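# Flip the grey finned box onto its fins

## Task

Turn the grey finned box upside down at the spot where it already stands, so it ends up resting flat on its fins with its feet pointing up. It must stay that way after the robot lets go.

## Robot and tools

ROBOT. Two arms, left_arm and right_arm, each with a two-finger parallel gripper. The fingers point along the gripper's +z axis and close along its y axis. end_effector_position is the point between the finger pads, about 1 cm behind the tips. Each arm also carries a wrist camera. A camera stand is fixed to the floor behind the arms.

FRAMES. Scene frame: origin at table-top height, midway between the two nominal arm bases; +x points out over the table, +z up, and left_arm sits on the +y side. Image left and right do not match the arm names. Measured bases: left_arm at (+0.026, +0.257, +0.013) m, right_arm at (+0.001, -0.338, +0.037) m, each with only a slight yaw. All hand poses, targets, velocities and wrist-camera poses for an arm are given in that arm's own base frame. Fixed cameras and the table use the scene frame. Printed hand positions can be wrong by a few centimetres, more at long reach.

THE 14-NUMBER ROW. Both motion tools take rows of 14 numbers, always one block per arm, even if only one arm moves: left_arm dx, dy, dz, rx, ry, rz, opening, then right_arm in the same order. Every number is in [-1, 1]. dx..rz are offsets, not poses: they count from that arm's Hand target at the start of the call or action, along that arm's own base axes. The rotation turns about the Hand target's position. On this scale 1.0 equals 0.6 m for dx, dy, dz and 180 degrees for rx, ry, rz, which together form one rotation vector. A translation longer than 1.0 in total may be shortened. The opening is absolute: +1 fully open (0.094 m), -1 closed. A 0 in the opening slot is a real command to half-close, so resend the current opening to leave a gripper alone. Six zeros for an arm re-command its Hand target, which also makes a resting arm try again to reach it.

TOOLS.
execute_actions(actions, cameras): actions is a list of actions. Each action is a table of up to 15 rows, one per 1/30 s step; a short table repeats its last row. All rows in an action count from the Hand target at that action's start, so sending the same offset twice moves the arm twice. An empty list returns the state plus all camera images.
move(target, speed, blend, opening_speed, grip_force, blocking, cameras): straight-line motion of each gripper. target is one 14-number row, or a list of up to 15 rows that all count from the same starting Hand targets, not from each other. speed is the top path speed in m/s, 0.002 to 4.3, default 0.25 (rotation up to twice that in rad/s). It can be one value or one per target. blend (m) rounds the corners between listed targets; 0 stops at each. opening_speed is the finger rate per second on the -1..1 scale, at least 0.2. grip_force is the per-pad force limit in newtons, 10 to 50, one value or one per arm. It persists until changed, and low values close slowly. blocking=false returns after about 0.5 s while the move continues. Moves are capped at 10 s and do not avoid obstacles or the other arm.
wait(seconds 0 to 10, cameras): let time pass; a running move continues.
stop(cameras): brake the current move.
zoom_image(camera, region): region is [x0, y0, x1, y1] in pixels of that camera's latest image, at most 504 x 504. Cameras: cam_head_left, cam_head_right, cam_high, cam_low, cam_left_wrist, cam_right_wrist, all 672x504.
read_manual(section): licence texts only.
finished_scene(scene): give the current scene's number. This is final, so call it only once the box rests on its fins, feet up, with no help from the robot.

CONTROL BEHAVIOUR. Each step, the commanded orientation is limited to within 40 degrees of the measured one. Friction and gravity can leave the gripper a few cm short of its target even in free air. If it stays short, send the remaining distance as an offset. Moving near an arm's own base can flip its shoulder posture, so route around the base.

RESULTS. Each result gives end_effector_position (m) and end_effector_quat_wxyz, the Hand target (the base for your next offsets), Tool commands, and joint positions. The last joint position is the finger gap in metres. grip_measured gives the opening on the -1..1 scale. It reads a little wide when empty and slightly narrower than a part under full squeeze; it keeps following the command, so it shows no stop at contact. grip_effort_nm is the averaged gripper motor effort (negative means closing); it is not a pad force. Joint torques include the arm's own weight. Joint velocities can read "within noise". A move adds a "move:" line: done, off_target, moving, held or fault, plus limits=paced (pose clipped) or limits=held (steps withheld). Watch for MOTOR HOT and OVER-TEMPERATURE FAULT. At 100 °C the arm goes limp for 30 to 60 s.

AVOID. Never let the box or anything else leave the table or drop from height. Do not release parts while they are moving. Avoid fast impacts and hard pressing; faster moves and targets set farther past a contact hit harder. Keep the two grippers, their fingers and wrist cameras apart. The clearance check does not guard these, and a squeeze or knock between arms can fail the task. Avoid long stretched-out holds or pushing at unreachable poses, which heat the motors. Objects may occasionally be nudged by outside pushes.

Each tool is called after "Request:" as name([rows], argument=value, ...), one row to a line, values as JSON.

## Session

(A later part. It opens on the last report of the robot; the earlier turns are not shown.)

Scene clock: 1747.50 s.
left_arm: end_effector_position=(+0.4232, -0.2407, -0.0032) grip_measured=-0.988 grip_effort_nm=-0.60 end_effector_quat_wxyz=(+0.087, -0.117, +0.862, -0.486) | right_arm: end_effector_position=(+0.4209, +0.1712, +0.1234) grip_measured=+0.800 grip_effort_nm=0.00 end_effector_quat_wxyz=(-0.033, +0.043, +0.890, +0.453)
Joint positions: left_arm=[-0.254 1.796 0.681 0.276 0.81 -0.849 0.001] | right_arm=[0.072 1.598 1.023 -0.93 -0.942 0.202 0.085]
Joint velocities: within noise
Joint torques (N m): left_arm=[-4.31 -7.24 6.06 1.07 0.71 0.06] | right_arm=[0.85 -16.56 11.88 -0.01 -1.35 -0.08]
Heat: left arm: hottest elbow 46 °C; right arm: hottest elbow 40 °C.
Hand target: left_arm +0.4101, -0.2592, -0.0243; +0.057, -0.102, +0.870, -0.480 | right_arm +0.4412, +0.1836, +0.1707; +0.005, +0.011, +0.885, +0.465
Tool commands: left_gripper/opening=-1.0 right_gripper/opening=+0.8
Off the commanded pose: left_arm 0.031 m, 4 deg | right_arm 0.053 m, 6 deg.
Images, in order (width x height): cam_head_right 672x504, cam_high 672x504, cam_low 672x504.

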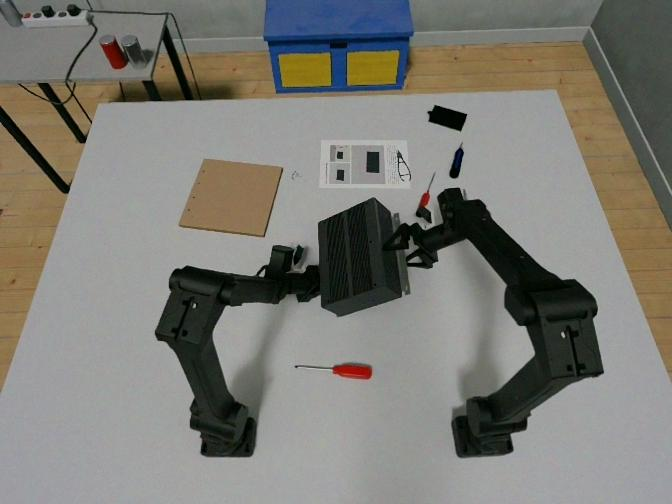

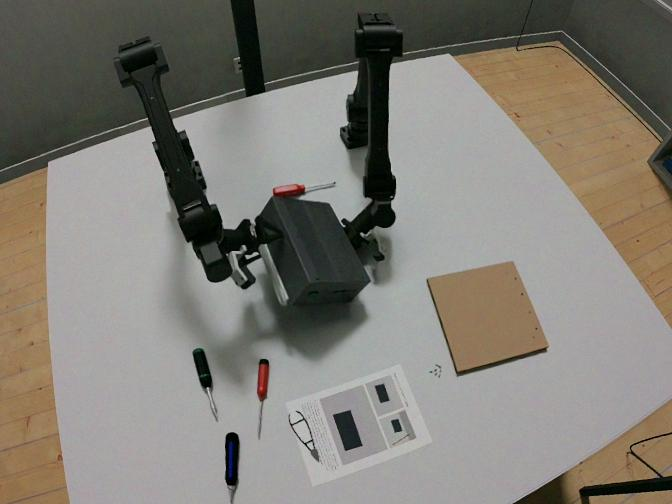

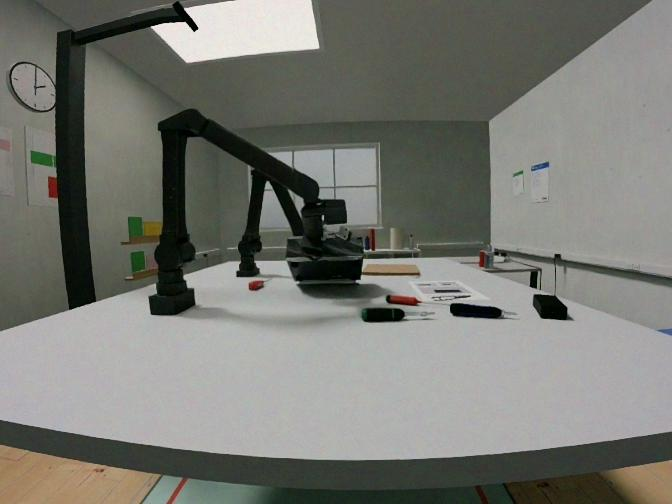

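Request:
move([
  [-0.038,0.188,0.14,0,0,0,-1, 0,0,0,0,0,0,0.8],
  [-0.05,0.382,0.24,0,0,0,-1, 0,0,0,0,0,0,0.8],
], speed=0.1, blend=0.03, cameras=["cam_right_wrist","cam_head_right"])

Scene clock: 1772.93 s.
left_arm: end_effector_position=(+0.3678, -0.0368, +0.1135) grip_measured=-0.988 grip_effort_nm=-0.60 end_effector_quat_wxyz=(+0.046, -0.108, +0.868, -0.482) | right_arm: end_effector_position=(+0.4204, +0.1711, +0.1236) grip_measured=+0.800 grip_effort_nm=0.00 end_effector_quat_wxyz=(-0.034, +0.043, +0.890, +0.453)
Joint positions: left_arm=[0.31 1.496 0.836 -1.055 1.005 0.141 0.001] | right_arm=[0.072 1.597 1.023 -0.933 -0.941 0.201 0.085]
Joint torques (N m): left_arm=[-0.21 -7.82 9.69 0.05 0.61 0] | right_arm=[0.38 -15.44 11.74 0.13 -1.35 -0.08]
Heat: left arm: hottest elbow 46 °C; right arm: hottest elbow 43 °C.
Hand target: left_arm +0.3802, -0.0299, +0.1199; +0.057, -0.102, +0.870, -0.480 | right_arm +0.4412, +0.1836, +0.1707; +0.005, +0.011, +0.885, +0.465
Off the commanded pose: left_arm 0.015 m, 2 deg | right_arm 0.053 m, 6 deg.
move: off_target (left_arm, right_arm)
Images, in order (width x height): cam_head_right 672x504, cam_right_wrist 672x504.

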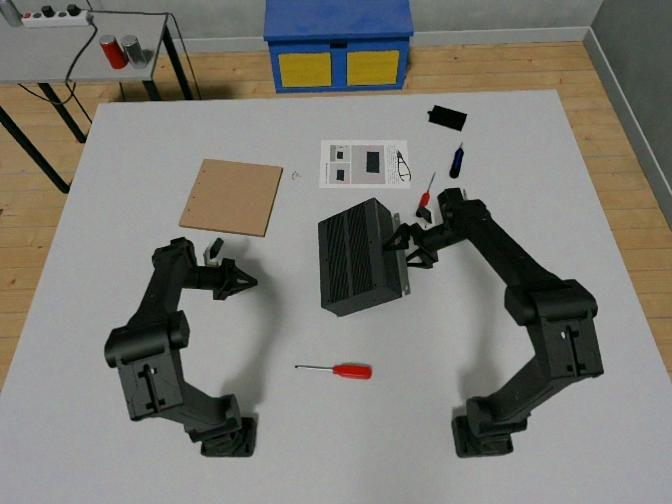

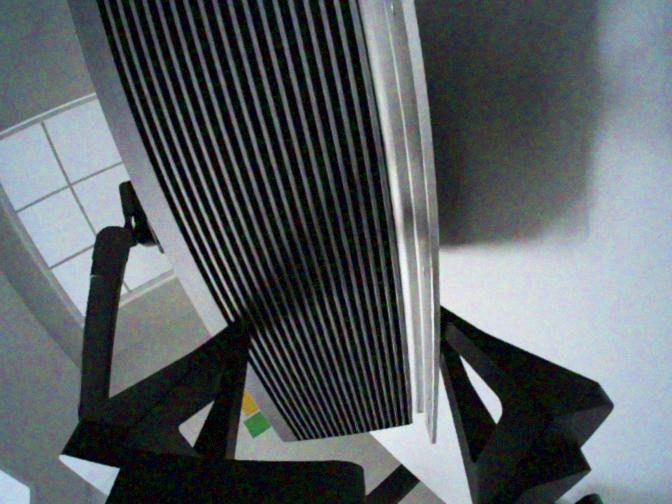

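Request:
move([
  [0,0,0,0,0,0,-1, -0.01,0.0,0.0,0,-0.028,-0.041,0.8],
  [0,0,0,0,0,0,-1, -0.018,0.052,0.01,-0.039,-0.028,-0.041,0.8],
], speed=0.03, cameras=["cam_right_wrist","cam_head_right"])

Request:
zoom_image(camera="cam_right_wrist", region=[200, 250, 500, 475])

Request:
zoom_image(camera="cam_head_right", region=[290, 185, 440, 335])

Scene clock: 1830.63 s.
left_arm: end_effector_position=(+0.3678, -0.0368, +0.1135) grip_measured=-0.988 grip_effort_nm=-0.60 end_effector_quat_wxyz=(+0.046, -0.108, +0.868, -0.482) | right_arm: end_effector_position=(+0.4164, +0.1897, +0.1383) grip_measured=+0.800 grip_effort_nm=-0.01 end_effector_quat_wxyz=(+0.053, +0.076, +0.916, +0.391)
Joint positions: left_arm=[0.31 1.496 0.836 -1.055 1.005 0.142 0.001] | right_arm=[0.17 1.428 0.914 -0.679 -0.736 0.483 0.085]
Joint torques (N m): left_arm=[-0.15 -7.82 9.72 0.1 0.6 0.01] | right_arm=[2.9 -11.69 12.03 1.02 -1.18 0.09]
Heat: left arm: hottest elbow 50 °C; right arm: hottest elbow 47 °C.
Hand target: left_arm +0.3802, -0.0299, +0.1199; +0.057, -0.102, +0.870, -0.480 | right_arm +0.4305, +0.2148, +0.1767; +0.075, +0.047, +0.908, +0.409
Off the commanded pose: left_arm 0.016 m, 1 deg | right_arm 0.048 m, 5 deg.
move: off_target (left_arm, right_arm)
Images, in order (width x height): cam_head_right 672x504, cam_right_wrist 672x504.

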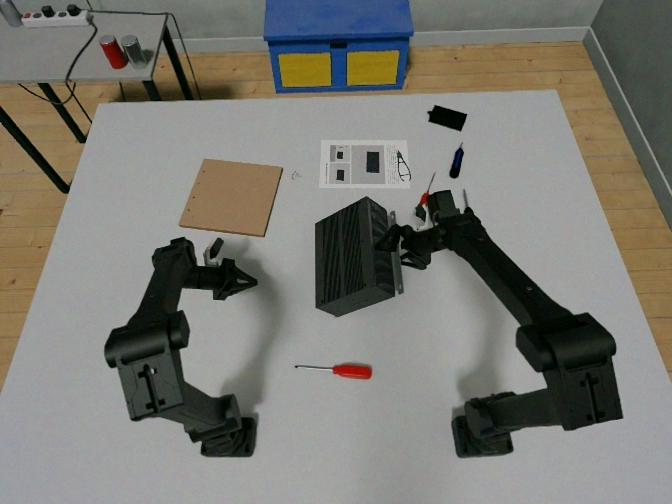

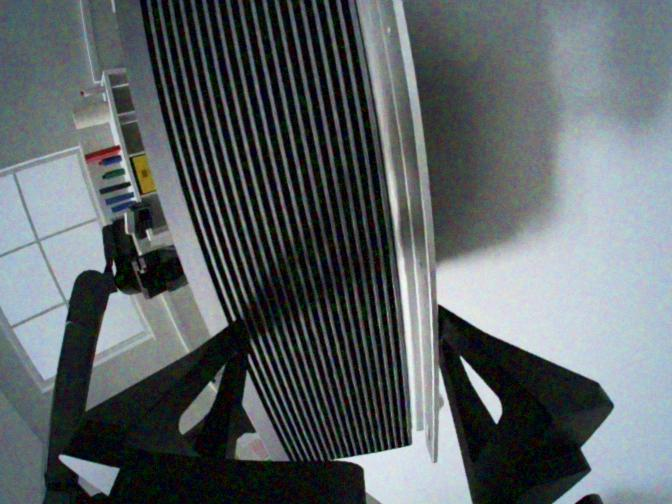

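Scaled by 1.680 from the camera's 672x504 image, which has a finer 960x720 frame.

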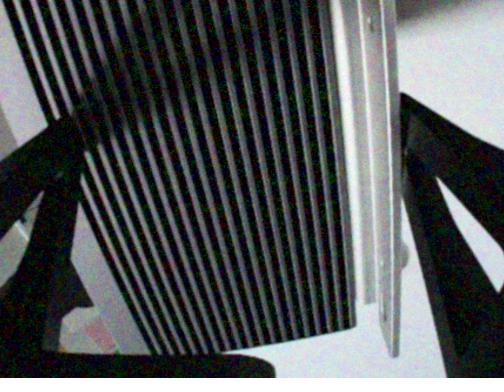

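Scaled by 3.360.

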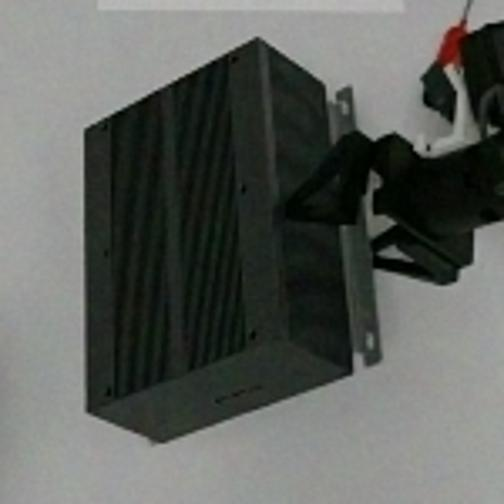

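Request:
move(target=[0,0,0,0,0,0,-1, -0.012,0.033,0.006,-0.05,-0.002,0,0.8], speed=0.03, cameras=["cam_right_wrist","cam_head_right"])

Request:
zoom_image(camera="cam_right_wrist", region=[200, 250, 500, 475])

Request:
zoom_image(camera="cam_head_right", region=[290, 185, 440, 335])

Scene clock: 1843.93 s.
left_arm: end_effector_position=(+0.3678, -0.0368, +0.1135) grip_measured=-0.988 grip_effort_nm=-0.60 end_effector_quat_wxyz=(+0.046, -0.108, +0.868, -0.482) | right_arm: end_effector_position=(+0.4165, +0.2128, +0.1549) grip_measured=+0.800 grip_effort_nm=-0.01 end_effector_quat_wxyz=(+0.067, +0.065, +0.941, +0.324)
Joint positions: left_arm=[0.31 1.496 0.836 -1.055 1.005 0.142 0.001] | right_arm=[0.273 1.402 0.981 -0.756 -0.564 0.526 0.085]
Joint torques (N m): left_arm=[-0.09 -7.94 9.68 0.08 0.6 0.02] | right_arm=[2.32 -10.46 11.44 1.13 -0.65 -0.09]
Heat: left arm: hottest elbow 51 °C; right arm: hottest elbow 48 °C.
Hand target: left_arm +0.3802, -0.0299, +0.1199; +0.057, -0.102, +0.870, -0.480 | right_arm +0.4233, +0.2345, +0.1804; +0.081, +0.040, +0.937, +0.336
Off the commanded pose: left_arm 0.016 m, 1 deg | right_arm 0.034 m, 4 deg.
move: off_target (left_arm, right_arm)
Images, in order (width x height): cam_head_right 672x504, cam_right_wrist 672x504.

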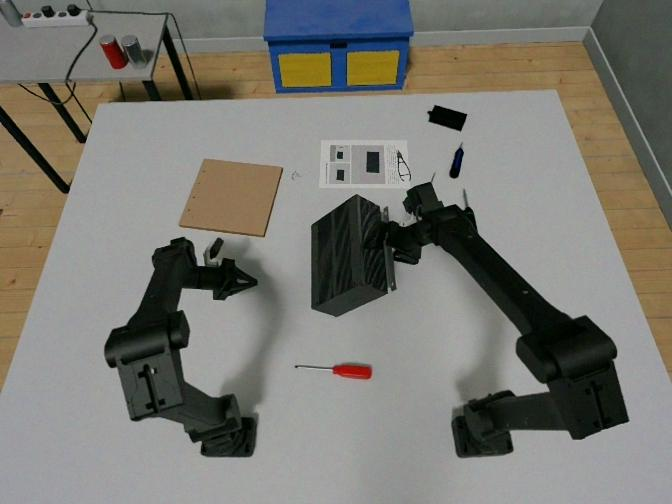

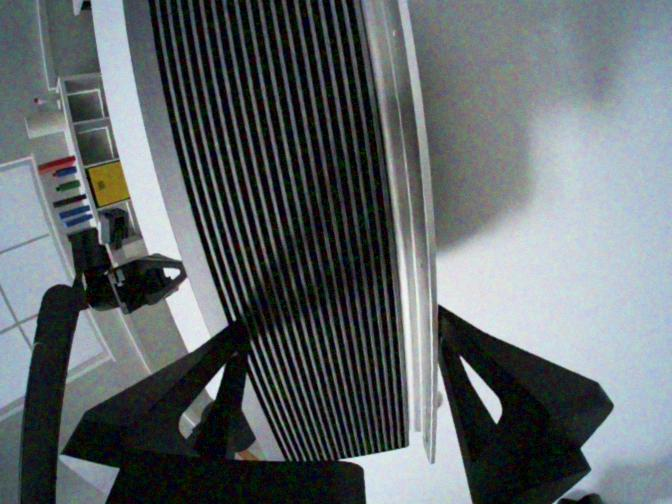

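Scaled by 1.680 from the camera's 672x504 image, which has a finer 960x720 frame.

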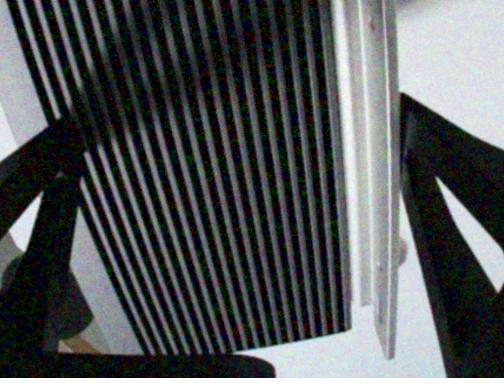

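Scaled by 3.360.

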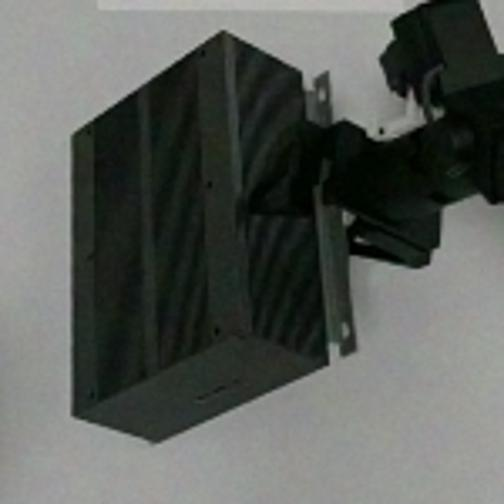

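Request:
move(target=[0,0,0,0,0,0,-1, -0.006,-0.049,-0.0325,0,0,0,-0.7], speed=0.006, opening_speed=0.25, cameras=["cam_right_wrist","cam_head_right"])

Request:
zoom_image(camera="cam_right_wrist", region=[200, 250, 500, 475])

Request:
zoom_image(camera="cam_head_right", region=[290, 185, 440, 335])

Scene clock: 1869.43 s.
left_arm: end_effector_position=(+0.3678, -0.0368, +0.1135) grip_measured=-0.988 grip_effort_nm=-0.60 end_effector_quat_wxyz=(+0.046, -0.108, +0.868, -0.482) | right_arm: end_effector_position=(+0.4132, +0.2066, +0.1519) grip_measured=-0.697 grip_effort_nm=-0.10 end_effector_quat_wxyz=(+0.069, +0.044, +0.941, +0.328)
Joint positions: left_arm=[0.31 1.496 0.836 -1.055 1.005 0.142 0.001] | right_arm=[0.255 1.399 0.968 -0.761 -0.585 0.464 0.014]
Joint torques (N m): left_arm=[-0.15 -7.77 9.72 0.05 0.62 0.02] | right_arm=[-1.08 -10.4 8.39 1.39 -0.85 -0.15]
Heat: left arm: hottest elbow 51 °C; right arm: hottest elbow 47 °C.
Hand target: left_arm +0.3802, -0.0299, +0.1199; +0.057, -0.102, +0.870, -0.480 | right_arm +0.4197, +0.2051, +0.1608; +0.081, +0.040, +0.937, +0.336
Off the commanded pose: left_arm 0.016 m, 1 deg | right_arm 0.011 m, 2 deg.
move: off_target (left_arm, right_arm)
Images, in order (width x height): cam_head_right 672x504, cam_right_wrist 672x504.

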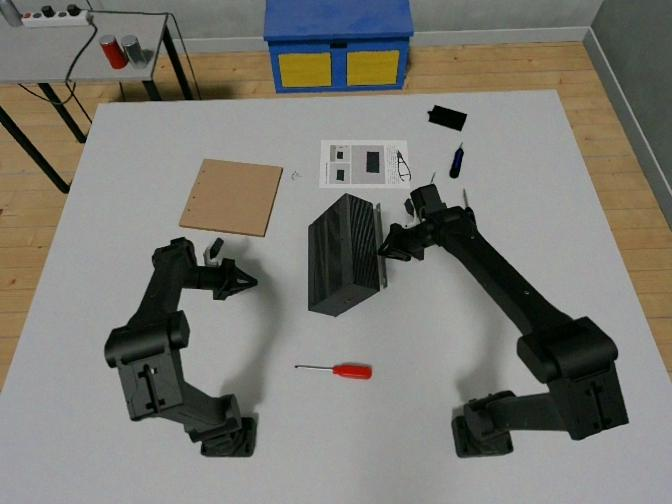

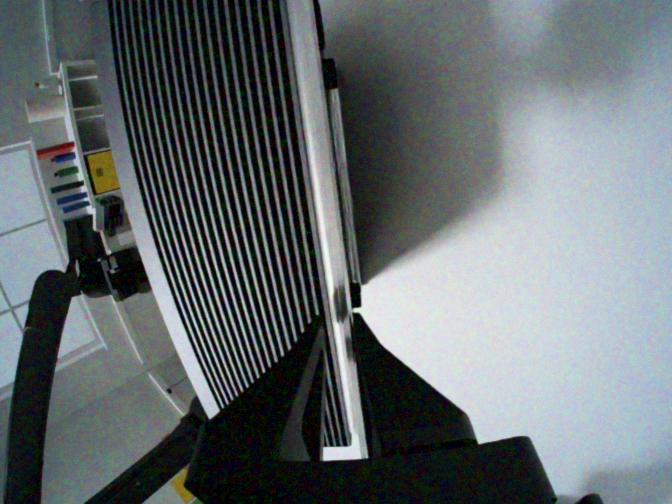

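Scaled by 1.680 from the camera's 672x504 image, which has a finer 960x720 frame.

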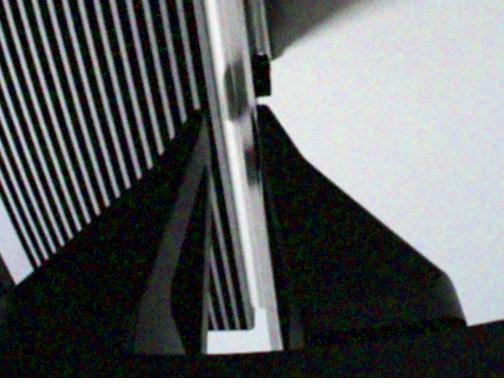

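Scaled by 3.360.

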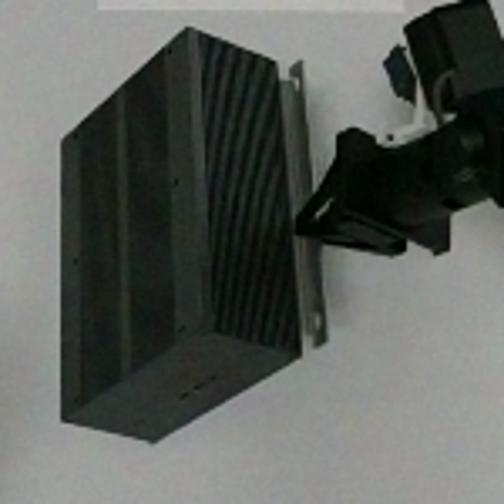

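Request:
move(target=[0,0,0,0,0,0,-1, -0.008,0.0,0.0,-0.044,-0.002,0,-0.7], speed=0.03, cameras=["cam_right_wrist","cam_head_right"])

Request:
zoom_image(camera="cam_right_wrist", region=[200, 250, 500, 475])

Request:
zoom_image(camera="cam_head_right", region=[290, 185, 440, 335])

Scene clock: 1885.20 s.
left_arm: end_effector_position=(+0.3678, -0.0368, +0.1135) grip_measured=-0.988 grip_effort_nm=-0.60 end_effector_quat_wxyz=(+0.046, -0.108, +0.868, -0.482) | right_arm: end_effector_position=(+0.4103, +0.1864, +0.1362) grip_measured=-0.698 grip_effort_nm=-0.10 end_effector_quat_wxyz=(+0.071, +0.058, +0.962, +0.258)
Joint positions: left_arm=[0.31 1.496 0.836 -1.055 1.005 0.142 0.001] | right_arm=[0.262 1.399 0.968 -0.816 -0.442 0.455 0.014]
Joint torques (N m): left_arm=[-0.15 -7.82 9.72 0.08 0.6 0.01] | right_arm=[2.43 -10.64 10.51 0.9 -0.74 -0.16]
Heat: left arm: hottest elbow 51 °C; right arm: hottest elbow 45 °C.
Hand target: left_arm +0.3802, -0.0299, +0.1199; +0.057, -0.102, +0.870, -0.480 | right_arm +0.4149, +0.2051, +0.1608; +0.087, +0.033, +0.958, +0.271
Off the commanded pose: left_arm 0.016 m, 1 deg | right_arm 0.031 m, 4 deg.
move: off_target (left_arm, right_arm)
Images, in order (width x height): cam_head_right 672x504, cam_right_wrist 672x504.

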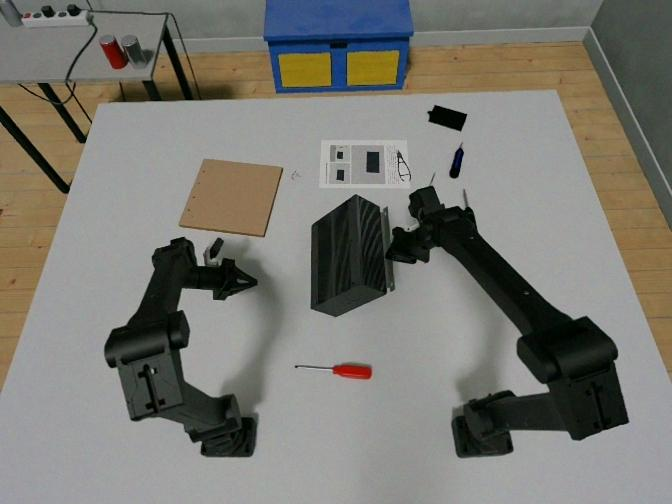

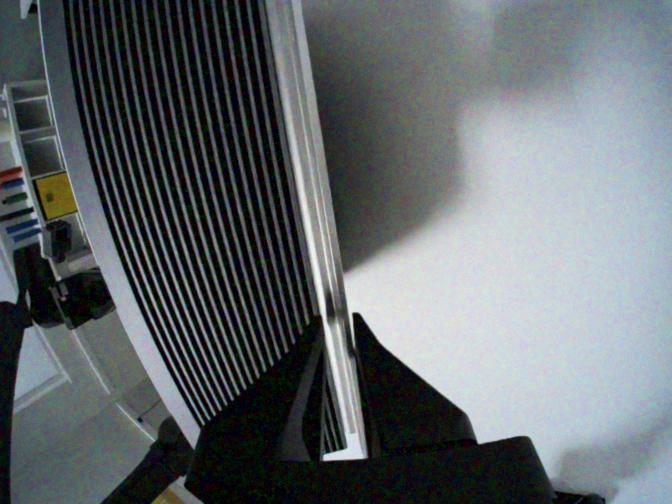

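Scaled by 1.680 from the camera's 672x504 image, which has a finer 960x720 frame.

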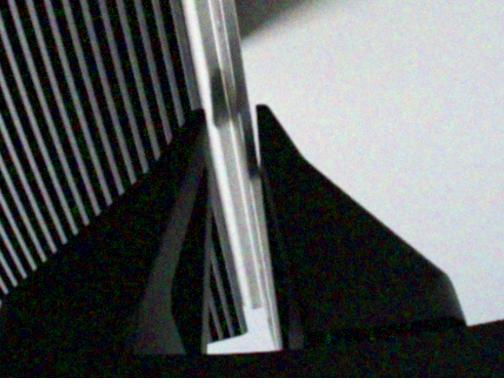

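Scaled by 3.360.

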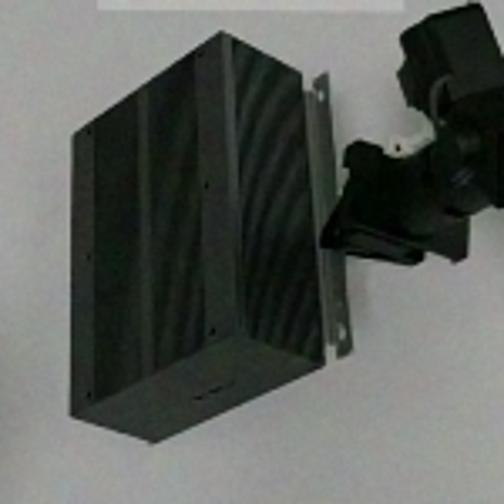

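Request:
move(target=[0,0,0,0,0,0,-1, 0,0.0,0.0,0.02,0.001,0,-0.7], speed=0.03)

Request:
move(target=[0,0,0,0,0,0,-1, 0,0.0,0.0,0,0,0,-0.96], speed=0.03, grip_force=[50,14], cameras=["cam_right_wrist","cam_head_right"])

Request:
zoom_image(camera="cam_right_wrist", region=[200, 250, 500, 475])

Request:
zoom_image(camera="cam_head_right", region=[290, 185, 440, 335])

Scene clock: 1897.83 s.
left_arm: end_effector_position=(+0.3678, -0.0368, +0.1135) grip_measured=-0.988 grip_effort_nm=-0.60 end_effector_quat_wxyz=(+0.046, -0.108, +0.868, -0.482) | right_arm: end_effector_position=(+0.4079, +0.1954, +0.1428) grip_measured=-0.698 grip_effort_nm=-0.10 end_effector_quat_wxyz=(+0.065, +0.051, +0.955, +0.286)
Joint positions: left_arm=[0.31 1.496 0.836 -1.055 1.005 0.142 0.001] | right_arm=[0.262 1.395 0.968 -0.809 -0.501 0.454 0.014]
Joint torques (N m): left_arm=[-0.15 -7.88 9.7 0.03 0.61 0.02] | right_arm=[-0.21 -11.34 9.05 1.68 -0.99 -0.11]
Heat: left arm: hottest elbow 52 °C; right arm: hottest elbow 45 °C.
Hand target: left_arm +0.3802, -0.0299, +0.1199; +0.057, -0.102, +0.870, -0.480 | right_arm +0.4149, +0.2051, +0.1608; +0.084, +0.036, +0.949, +0.301
Off the commanded pose: left_arm 0.016 m, 1 deg | right_arm 0.022 m, 3 deg.
move: off_target (left_arm, right_arm)

Scene clock: 1899.33 s.
left_arm: end_effector_position=(+0.3678, -0.0368, +0.1135) grip_measured=-0.988 grip_effort_nm=-0.60 end_effector_quat_wxyz=(+0.046, -0.108, +0.868, -0.482) | right_arm: end_effector_position=(+0.4079, +0.1965, +0.1444) grip_measured=-0.899 grip_effort_nm=-0.37 end_effector_quat_wxyz=(+0.067, +0.047, +0.954, +0.289)
Joint positions: left_arm=[0.31 1.496 0.836 -1.055 1.005 0.142 0.001] | right_arm=[0.262 1.393 0.968 -0.806 -0.509 0.448 0.005]
Joint torques (N m): left_arm=[-0.09 -7.77 9.68 0.05 0.61 0.02] | right_arm=[0.62 -10.64 9.09 1.66 -0.74 0]
Heat: left arm: hottest elbow 52 °C; right arm: hottest elbow 45 °C.
Hand target: left_arm +0.3802, -0.0299, +0.1199; +0.057, -0.102, +0.870, -0.480 | right_arm +0.4149, +0.2051, +0.1608; +0.084, +0.036, +0.949, +0.301
Off the commanded pose: left_arm 0.016 m, 1 deg | right_arm 0.020 m, 3 deg.
grip_force (N): 50, 14
move: off_target (left_arm, right_arm)
Images, in order (width x height): cam_head_right 672x504, cam_right_wrist 672x504.

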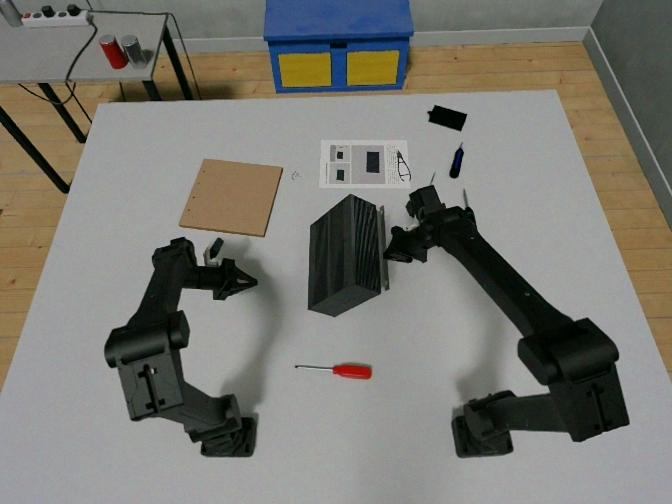

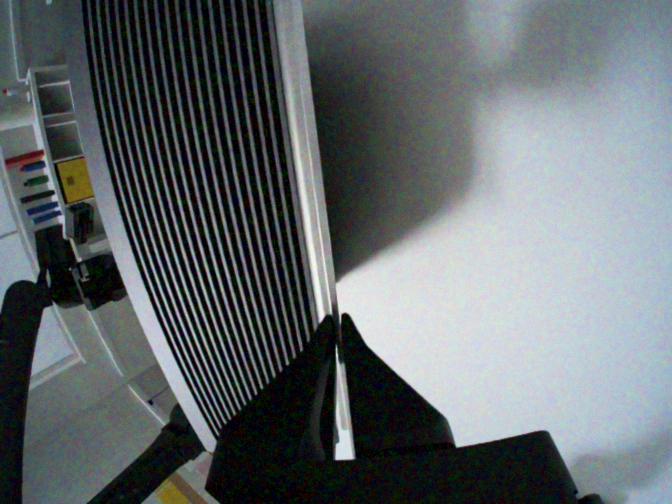

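Scaled by 1.680 from the camera's 672x504 image, which has a finer 960x720 frame.

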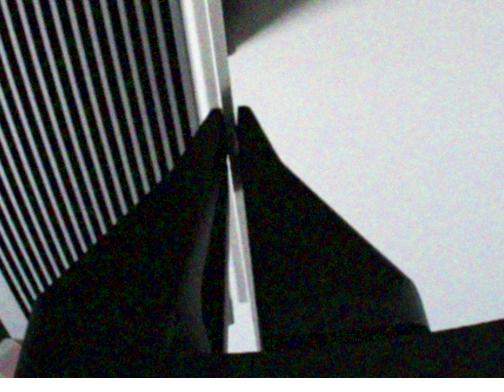

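Scaled by 3.360.

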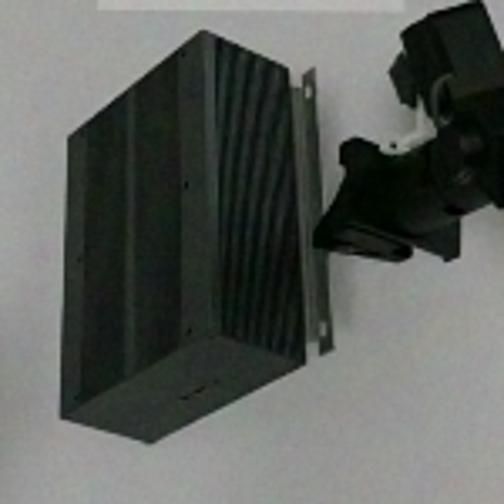

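Request:
move(target=[0,0,0,0,0,0,-1, 0,0,0,0,0,0,-1], speed=0.03, grip_force=[50,50])

Request:
move(target=[0,0,0,0,0,0,-1, -0.005,0.0285,0.007,-0.044,0.0014,0,-1], speed=0.03, cameras=["cam_right_wrist","cam_head_right"])

Request:
zoom_image(camera="cam_head_right", region=[290, 185, 440, 335])

Scene clock: 1938.07 s.
left_arm: end_effector_position=(+0.3678, -0.0368, +0.1135) grip_measured=-0.988 grip_effort_nm=-0.60 end_effector_quat_wxyz=(+0.046, -0.108, +0.868, -0.482) | right_arm: end_effector_position=(+0.4084, +0.1980, +0.1463) grip_measured=-0.930 grip_effort_nm=-1.03 end_effector_quat_wxyz=(+0.069, +0.042, +0.952, +0.294)
Joint positions: left_arm=[0.31 1.496 0.836 -1.055 1.005 0.142 0.001] | right_arm=[0.262 1.391 0.968 -0.801 -0.517 0.442 0.003]
Joint torques (N m): left_arm=[-0.09 -7.82 9.68 0.08 0.61 0.02] | right_arm=[0.21 -9.88 9.17 1.43 -0.37 0.04]
Heat: left arm: hottest elbow 52 °C; right arm: hottest elbow 43 °C.
Hand target: left_arm +0.3802, -0.0299, +0.1199; +0.057, -0.102, +0.870, -0.480 | right_arm +0.4149, +0.2051, +0.1608; +0.084, +0.036, +0.949, +0.301
Off the commanded pose: left_arm 0.016 m, 1 deg | right_arm 0.017 m, 2 deg.
move: off_target (left_arm, right_arm)

Scene clock: 1940.83 s.
left_arm: end_effector_position=(+0.3678, -0.0368, +0.1135) grip_measured=-0.988 grip_effort_nm=-0.60 end_effector_quat_wxyz=(+0.046, -0.108, +0.868, -0.482) | right_arm: end_effector_position=(+0.4079, +0.2149, +0.1566) grip_measured=-0.930 grip_effort_nm=-1.04 end_effector_quat_wxyz=(+0.084, +0.034, +0.967, +0.238)
Joint positions: left_arm=[0.31 1.496 0.836 -1.055 1.005 0.142 0.001] | right_arm=[0.347 1.385 1.017 -0.848 -0.376 0.486 0.003]
Joint torques (N m): left_arm=[-0.03 -7.71 9.69 0.03 0.61 0.02] | right_arm=[0.26 -8.7 10.21 0.39 0.24 0.02]
Heat: left arm: hottest elbow 52 °C; right arm: hottest elbow 43 °C.
Hand target: left_arm +0.3802, -0.0299, +0.1199; +0.057, -0.102, +0.870, -0.480 | right_arm +0.4119, +0.2223, +0.1650; +0.084, +0.031, +0.968, +0.234
Off the commanded pose: left_arm 0.016 m, 1 deg | right_arm 0.012 m, 1 deg.
move: off_target (left_arm, right_arm)
Images, in order (width x height): cam_head_right 672x504, cam_right_wrist 672x504.

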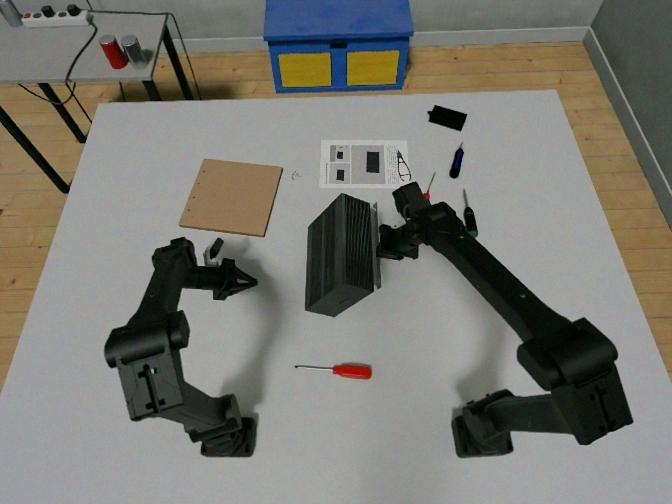

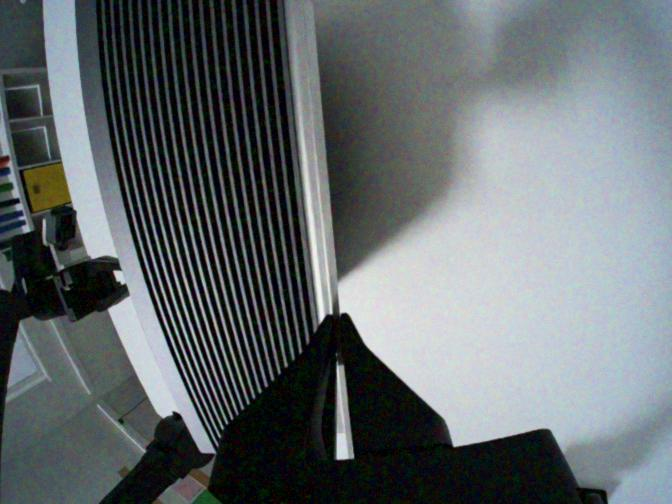

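Scaled by 3.360.

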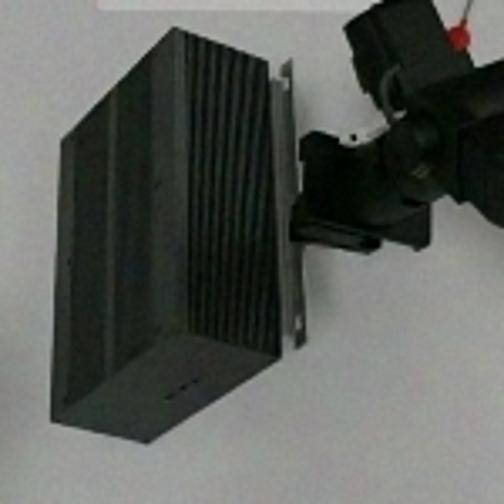

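Request:
move([
  [0,0,0,0,0,0,-1, 0.001,0.026,0.012,-0.05,0.0015,0,-1],
  [0,0,0,0,0,0,-1, 0.002,0.048,0.023,-0.094,0.003,0,-1],
], speed=0.025, blend=[0.01,0], cameras=["cam_right_wrist","cam_head_right"])

Request:
zoom_image(camera="cam_head_right", region=[290, 185, 440, 335])

Scene clock: 1957.90 s.
left_arm: end_effector_position=(+0.3678, -0.0368, +0.1135) grip_measured=-0.988 grip_effort_nm=-0.60 end_effector_quat_wxyz=(+0.046, -0.108, +0.868, -0.482) | right_arm: end_effector_position=(+0.4097, +0.2558, +0.1766) grip_measured=-0.927 grip_effort_nm=-1.04 end_effector_quat_wxyz=(+0.086, +0.022, +0.990, +0.109)
Joint positions: left_arm=[0.31 1.496 0.836 -1.055 1.005 0.142 0.001] | right_arm=[0.524 1.466 1.205 -1.048 -0.096 0.582 0.003]
Joint torques (N m): left_arm=[-0.03 -8 9.66 0.05 0.6 0.03] | right_arm=[-0.85 -10.05 9.94 -0.36 1.18 -0.17]
Heat: left arm: hottest elbow 52 °C; right arm: hottest elbow 46 °C.
Hand target: left_arm +0.3802, -0.0299, +0.1199; +0.057, -0.102, +0.870, -0.480 | right_arm +0.4131, +0.2510, +0.1789; +0.083, +0.019, +0.992, +0.089
Off the commanded pose: left_arm 0.016 m, 1 deg | right_arm 0.006 m, 2 deg.
move: off_target (left_arm)
Images, in order (width x height): cam_head_right 672x504, cam_right_wrist 672x504.

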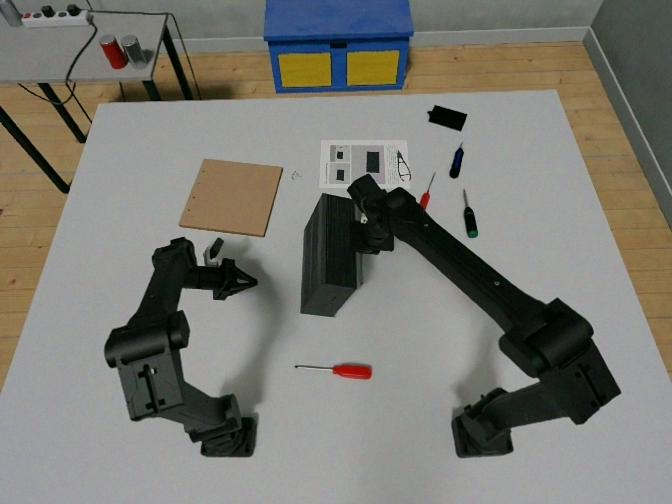

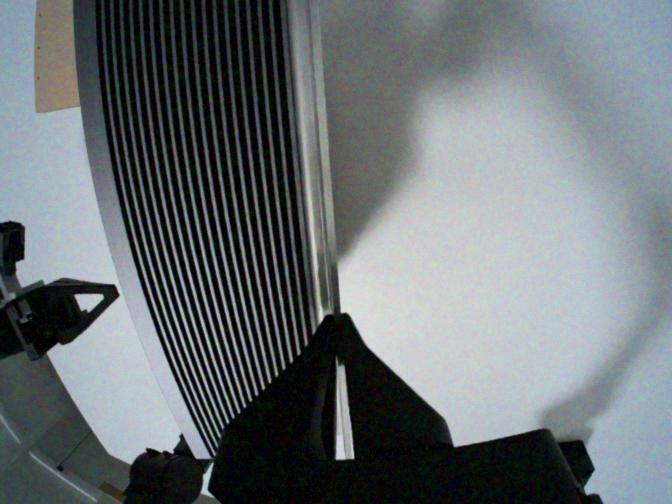

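Scaled by 3.360.

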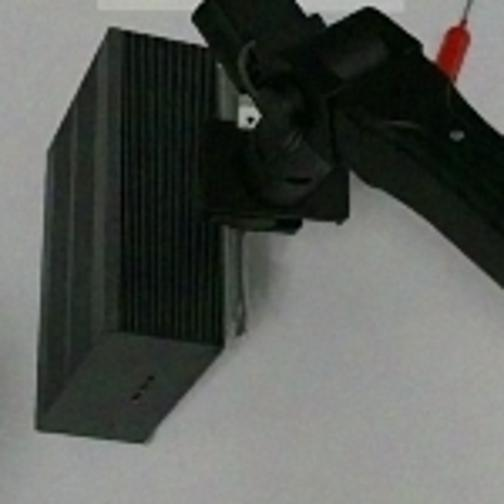

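Request:
move([
  [0,0,0,0,0,0,-1, 0.001,0.035,0.004,-0.05,0.0015,0,-1],
  [0,0,0,0,0,0,-1, 0.002,0.07,0.004,-0.10,0.003,0,-1],
], speed=0.025, blend=[0.01,0], cameras=["cam_right_wrist","cam_head_right"])

Request:
zoom_image(camera="cam_head_right", region=[290, 185, 440, 335])

Scene clock: 1976.40 s.
left_arm: end_effector_position=(+0.3678, -0.0368, +0.1135) grip_measured=-0.988 grip_effort_nm=-0.60 end_effector_quat_wxyz=(+0.046, -0.108, +0.868, -0.482) | right_arm: end_effector_position=(+0.4071, +0.3028, +0.1845) grip_measured=-0.931 grip_effort_nm=-1.04 end_effector_quat_wxyz=(+0.089, -0.012, +0.995, -0.052)
Joint positions: left_arm=[0.31 1.496 0.836 -1.055 1.005 0.142 0.001] | right_arm=[0.707 1.636 1.437 -1.3 0.195 0.677 0.003]
Joint torques (N m): left_arm=[-0.15 -7.77 9.66 0.06 0.61 0.02] | right_arm=[-2.67 -12.04 9.17 -0.36 0.71 0.15]
Heat: left arm: hottest elbow 52 °C; right arm: hottest elbow 45 °C.
Hand target: left_arm +0.3802, -0.0299, +0.1199; +0.057, -0.102, +0.870, -0.480 | right_arm +0.4144, +0.2930, +0.1812; +0.081, +0.007, +0.994, -0.067
Off the commanded pose: left_arm 0.016 m, 1 deg | right_arm 0.013 m, 3 deg.
move: off_target (left_arm, right_arm)
Images, in order (width x height): cam_head_right 672x504, cam_right_wrist 672x504.

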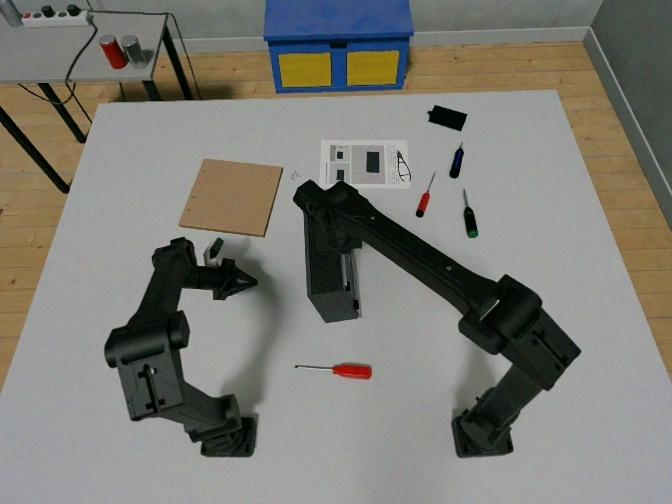

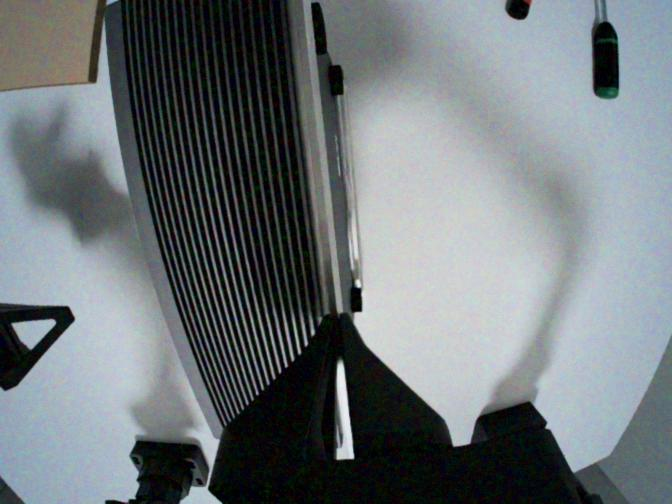

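Scaled by 3.360.

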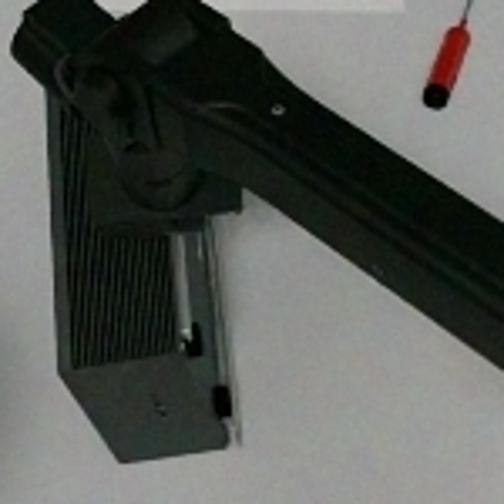

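Request:
move(target=[0,0,0,0,0,0,-1, 0.0,0.035,-0.003,-0.033,0.001,0,-1], speed=0.02, cameras=["cam_right_wrist"])

Request:
move(target=[0,0,0,0,0,0,-1, 0.0,0.02,-0.003,-0.015,0.0005,0,-1], speed=0.02, cameras=["cam_right_wrist","cam_high","cam_low","cam_head_right"])

Request:
zoom_image(camera="cam_low", region=[230, 200, 390, 320])

Scene clock: 1992.60 s.
left_arm: end_effector_position=(+0.3678, -0.0368, +0.1135) grip_measured=-0.988 grip_effort_nm=-0.60 end_effector_quat_wxyz=(+0.046, -0.108, +0.868, -0.482) | right_arm: end_effector_position=(+0.4085, +0.3050, +0.1846) grip_measured=-0.933 grip_effort_nm=-1.04 end_effector_quat_wxyz=(+0.080, -0.016, +0.990, -0.115)
Joint positions: left_arm=[0.31 1.496 0.836 -1.055 1.005 0.142 0.001] | right_arm=[0.736 1.705 1.518 -1.416 0.279 0.709 0.003]
Joint torques (N m): left_arm=[-0.15 -7.82 9.72 0.09 0.61 0.01] | right_arm=[0.21 -11.16 10.11 0.21 0.42 0.44]
Heat: left arm: hottest elbow 52 °C; right arm: hottest elbow 46 °C.
Hand target: left_arm +0.3802, -0.0299, +0.1199; +0.057, -0.102, +0.870, -0.480 | right_arm +0.4143, +0.3141, +0.1794; +0.079, +0.002, +0.990, -0.119
Off the commanded pose: left_arm 0.016 m, 1 deg | right_arm 0.012 m, 2 deg.
move: off_target (left_arm, right_arm)
Images, in order (width x height): cam_right_wrist 672x504.

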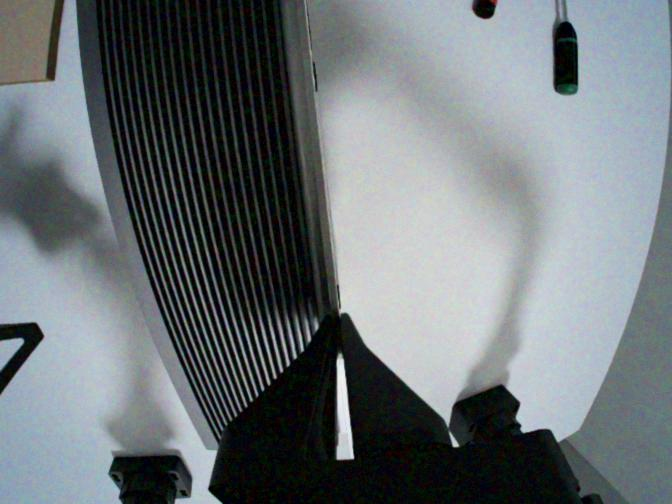

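Scene clock: 1994.20 s.
left_arm: end_effector_position=(+0.3678, -0.0368, +0.1135) grip_measured=-0.988 grip_effort_nm=-0.60 end_effector_quat_wxyz=(+0.046, -0.108, +0.868, -0.482) | right_arm: end_effector_position=(+0.4083, +0.3151, +0.1867) grip_measured=-0.933 grip_effort_nm=-1.04 end_effector_quat_wxyz=(+0.080, -0.017, +0.987, -0.138)
Joint positions: left_arm=[0.31 1.496 0.836 -1.055 1.005 0.142 0.001] | right_arm=[0.762 1.745 1.571 -1.47 0.313 0.74 0.003]
Joint torques (N m): left_arm=[-0.09 -7.94 9.66 0.03 0.61 0.01] | right_arm=[-0.67 -11.11 9.95 0.21 0.3 0.43]
Heat: left arm: hottest elbow 52 °C; right arm: hottest elbow 46 °C.
Hand target: left_arm +0.3802, -0.0299, +0.1199; +0.057, -0.102, +0.870, -0.480 | right_arm +0.4143, +0.3261, +0.1776; +0.079, +0.000, +0.987, -0.142
Off the commanded pose: left_arm 0.016 m, 1 deg | right_arm 0.015 m, 2 deg.
move: off_target (left_arm, right_arm)
Images, in order (width x height): cam_head_right 672x504, cam_high 672x504, cam_low 672x504, cam_right_wrist 672x504.

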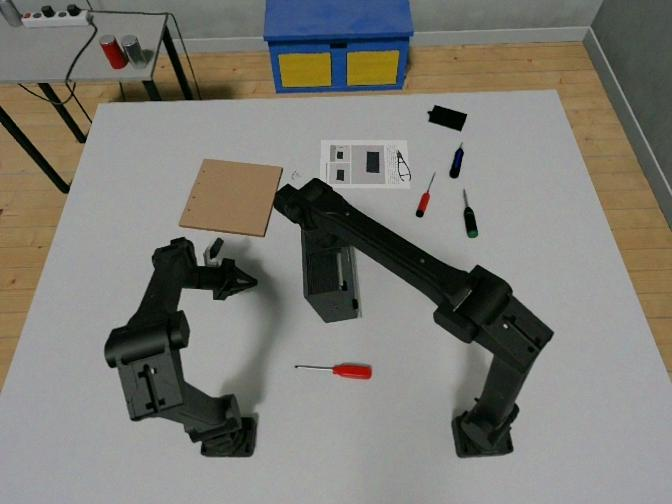

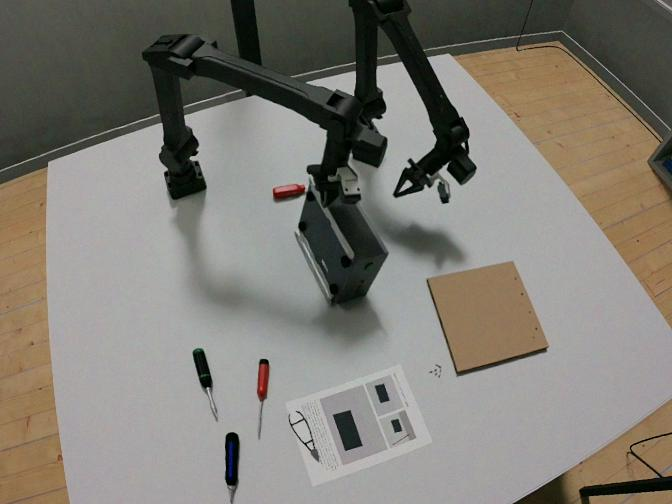

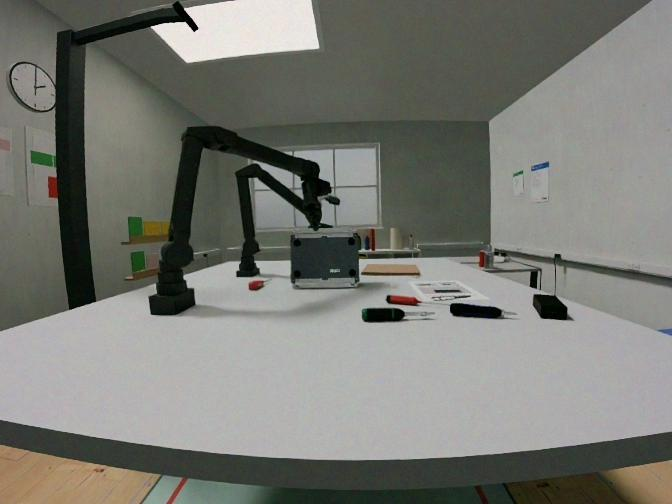

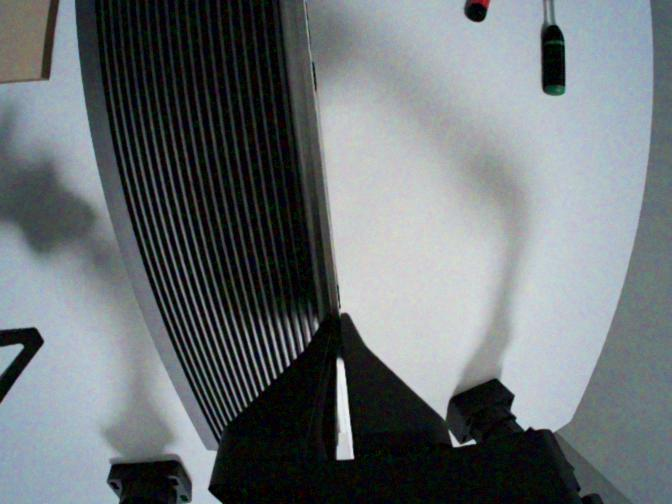

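Scaled by 3.150.

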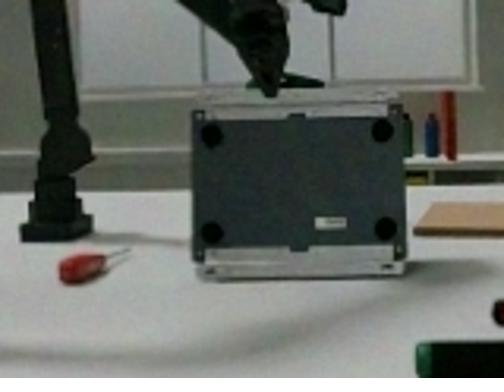

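Request:
zoom_image(camera="cam_head_right", region=[265, 175, 415, 335])

Request:
zoom_image(camera="cam_high", region=[260, 150, 420, 320])

Scaled by 3.150.

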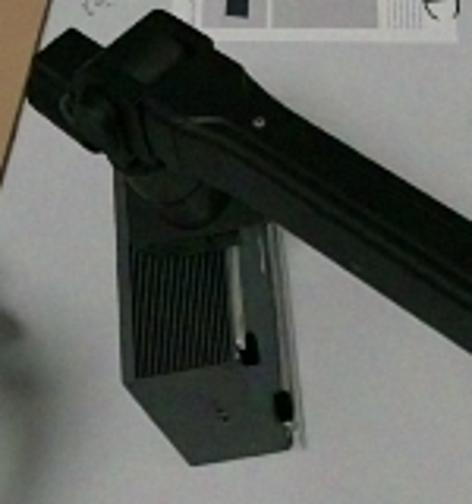

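Scaled by 2.965.

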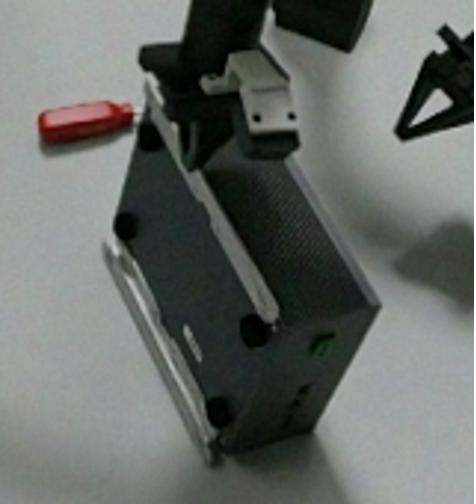

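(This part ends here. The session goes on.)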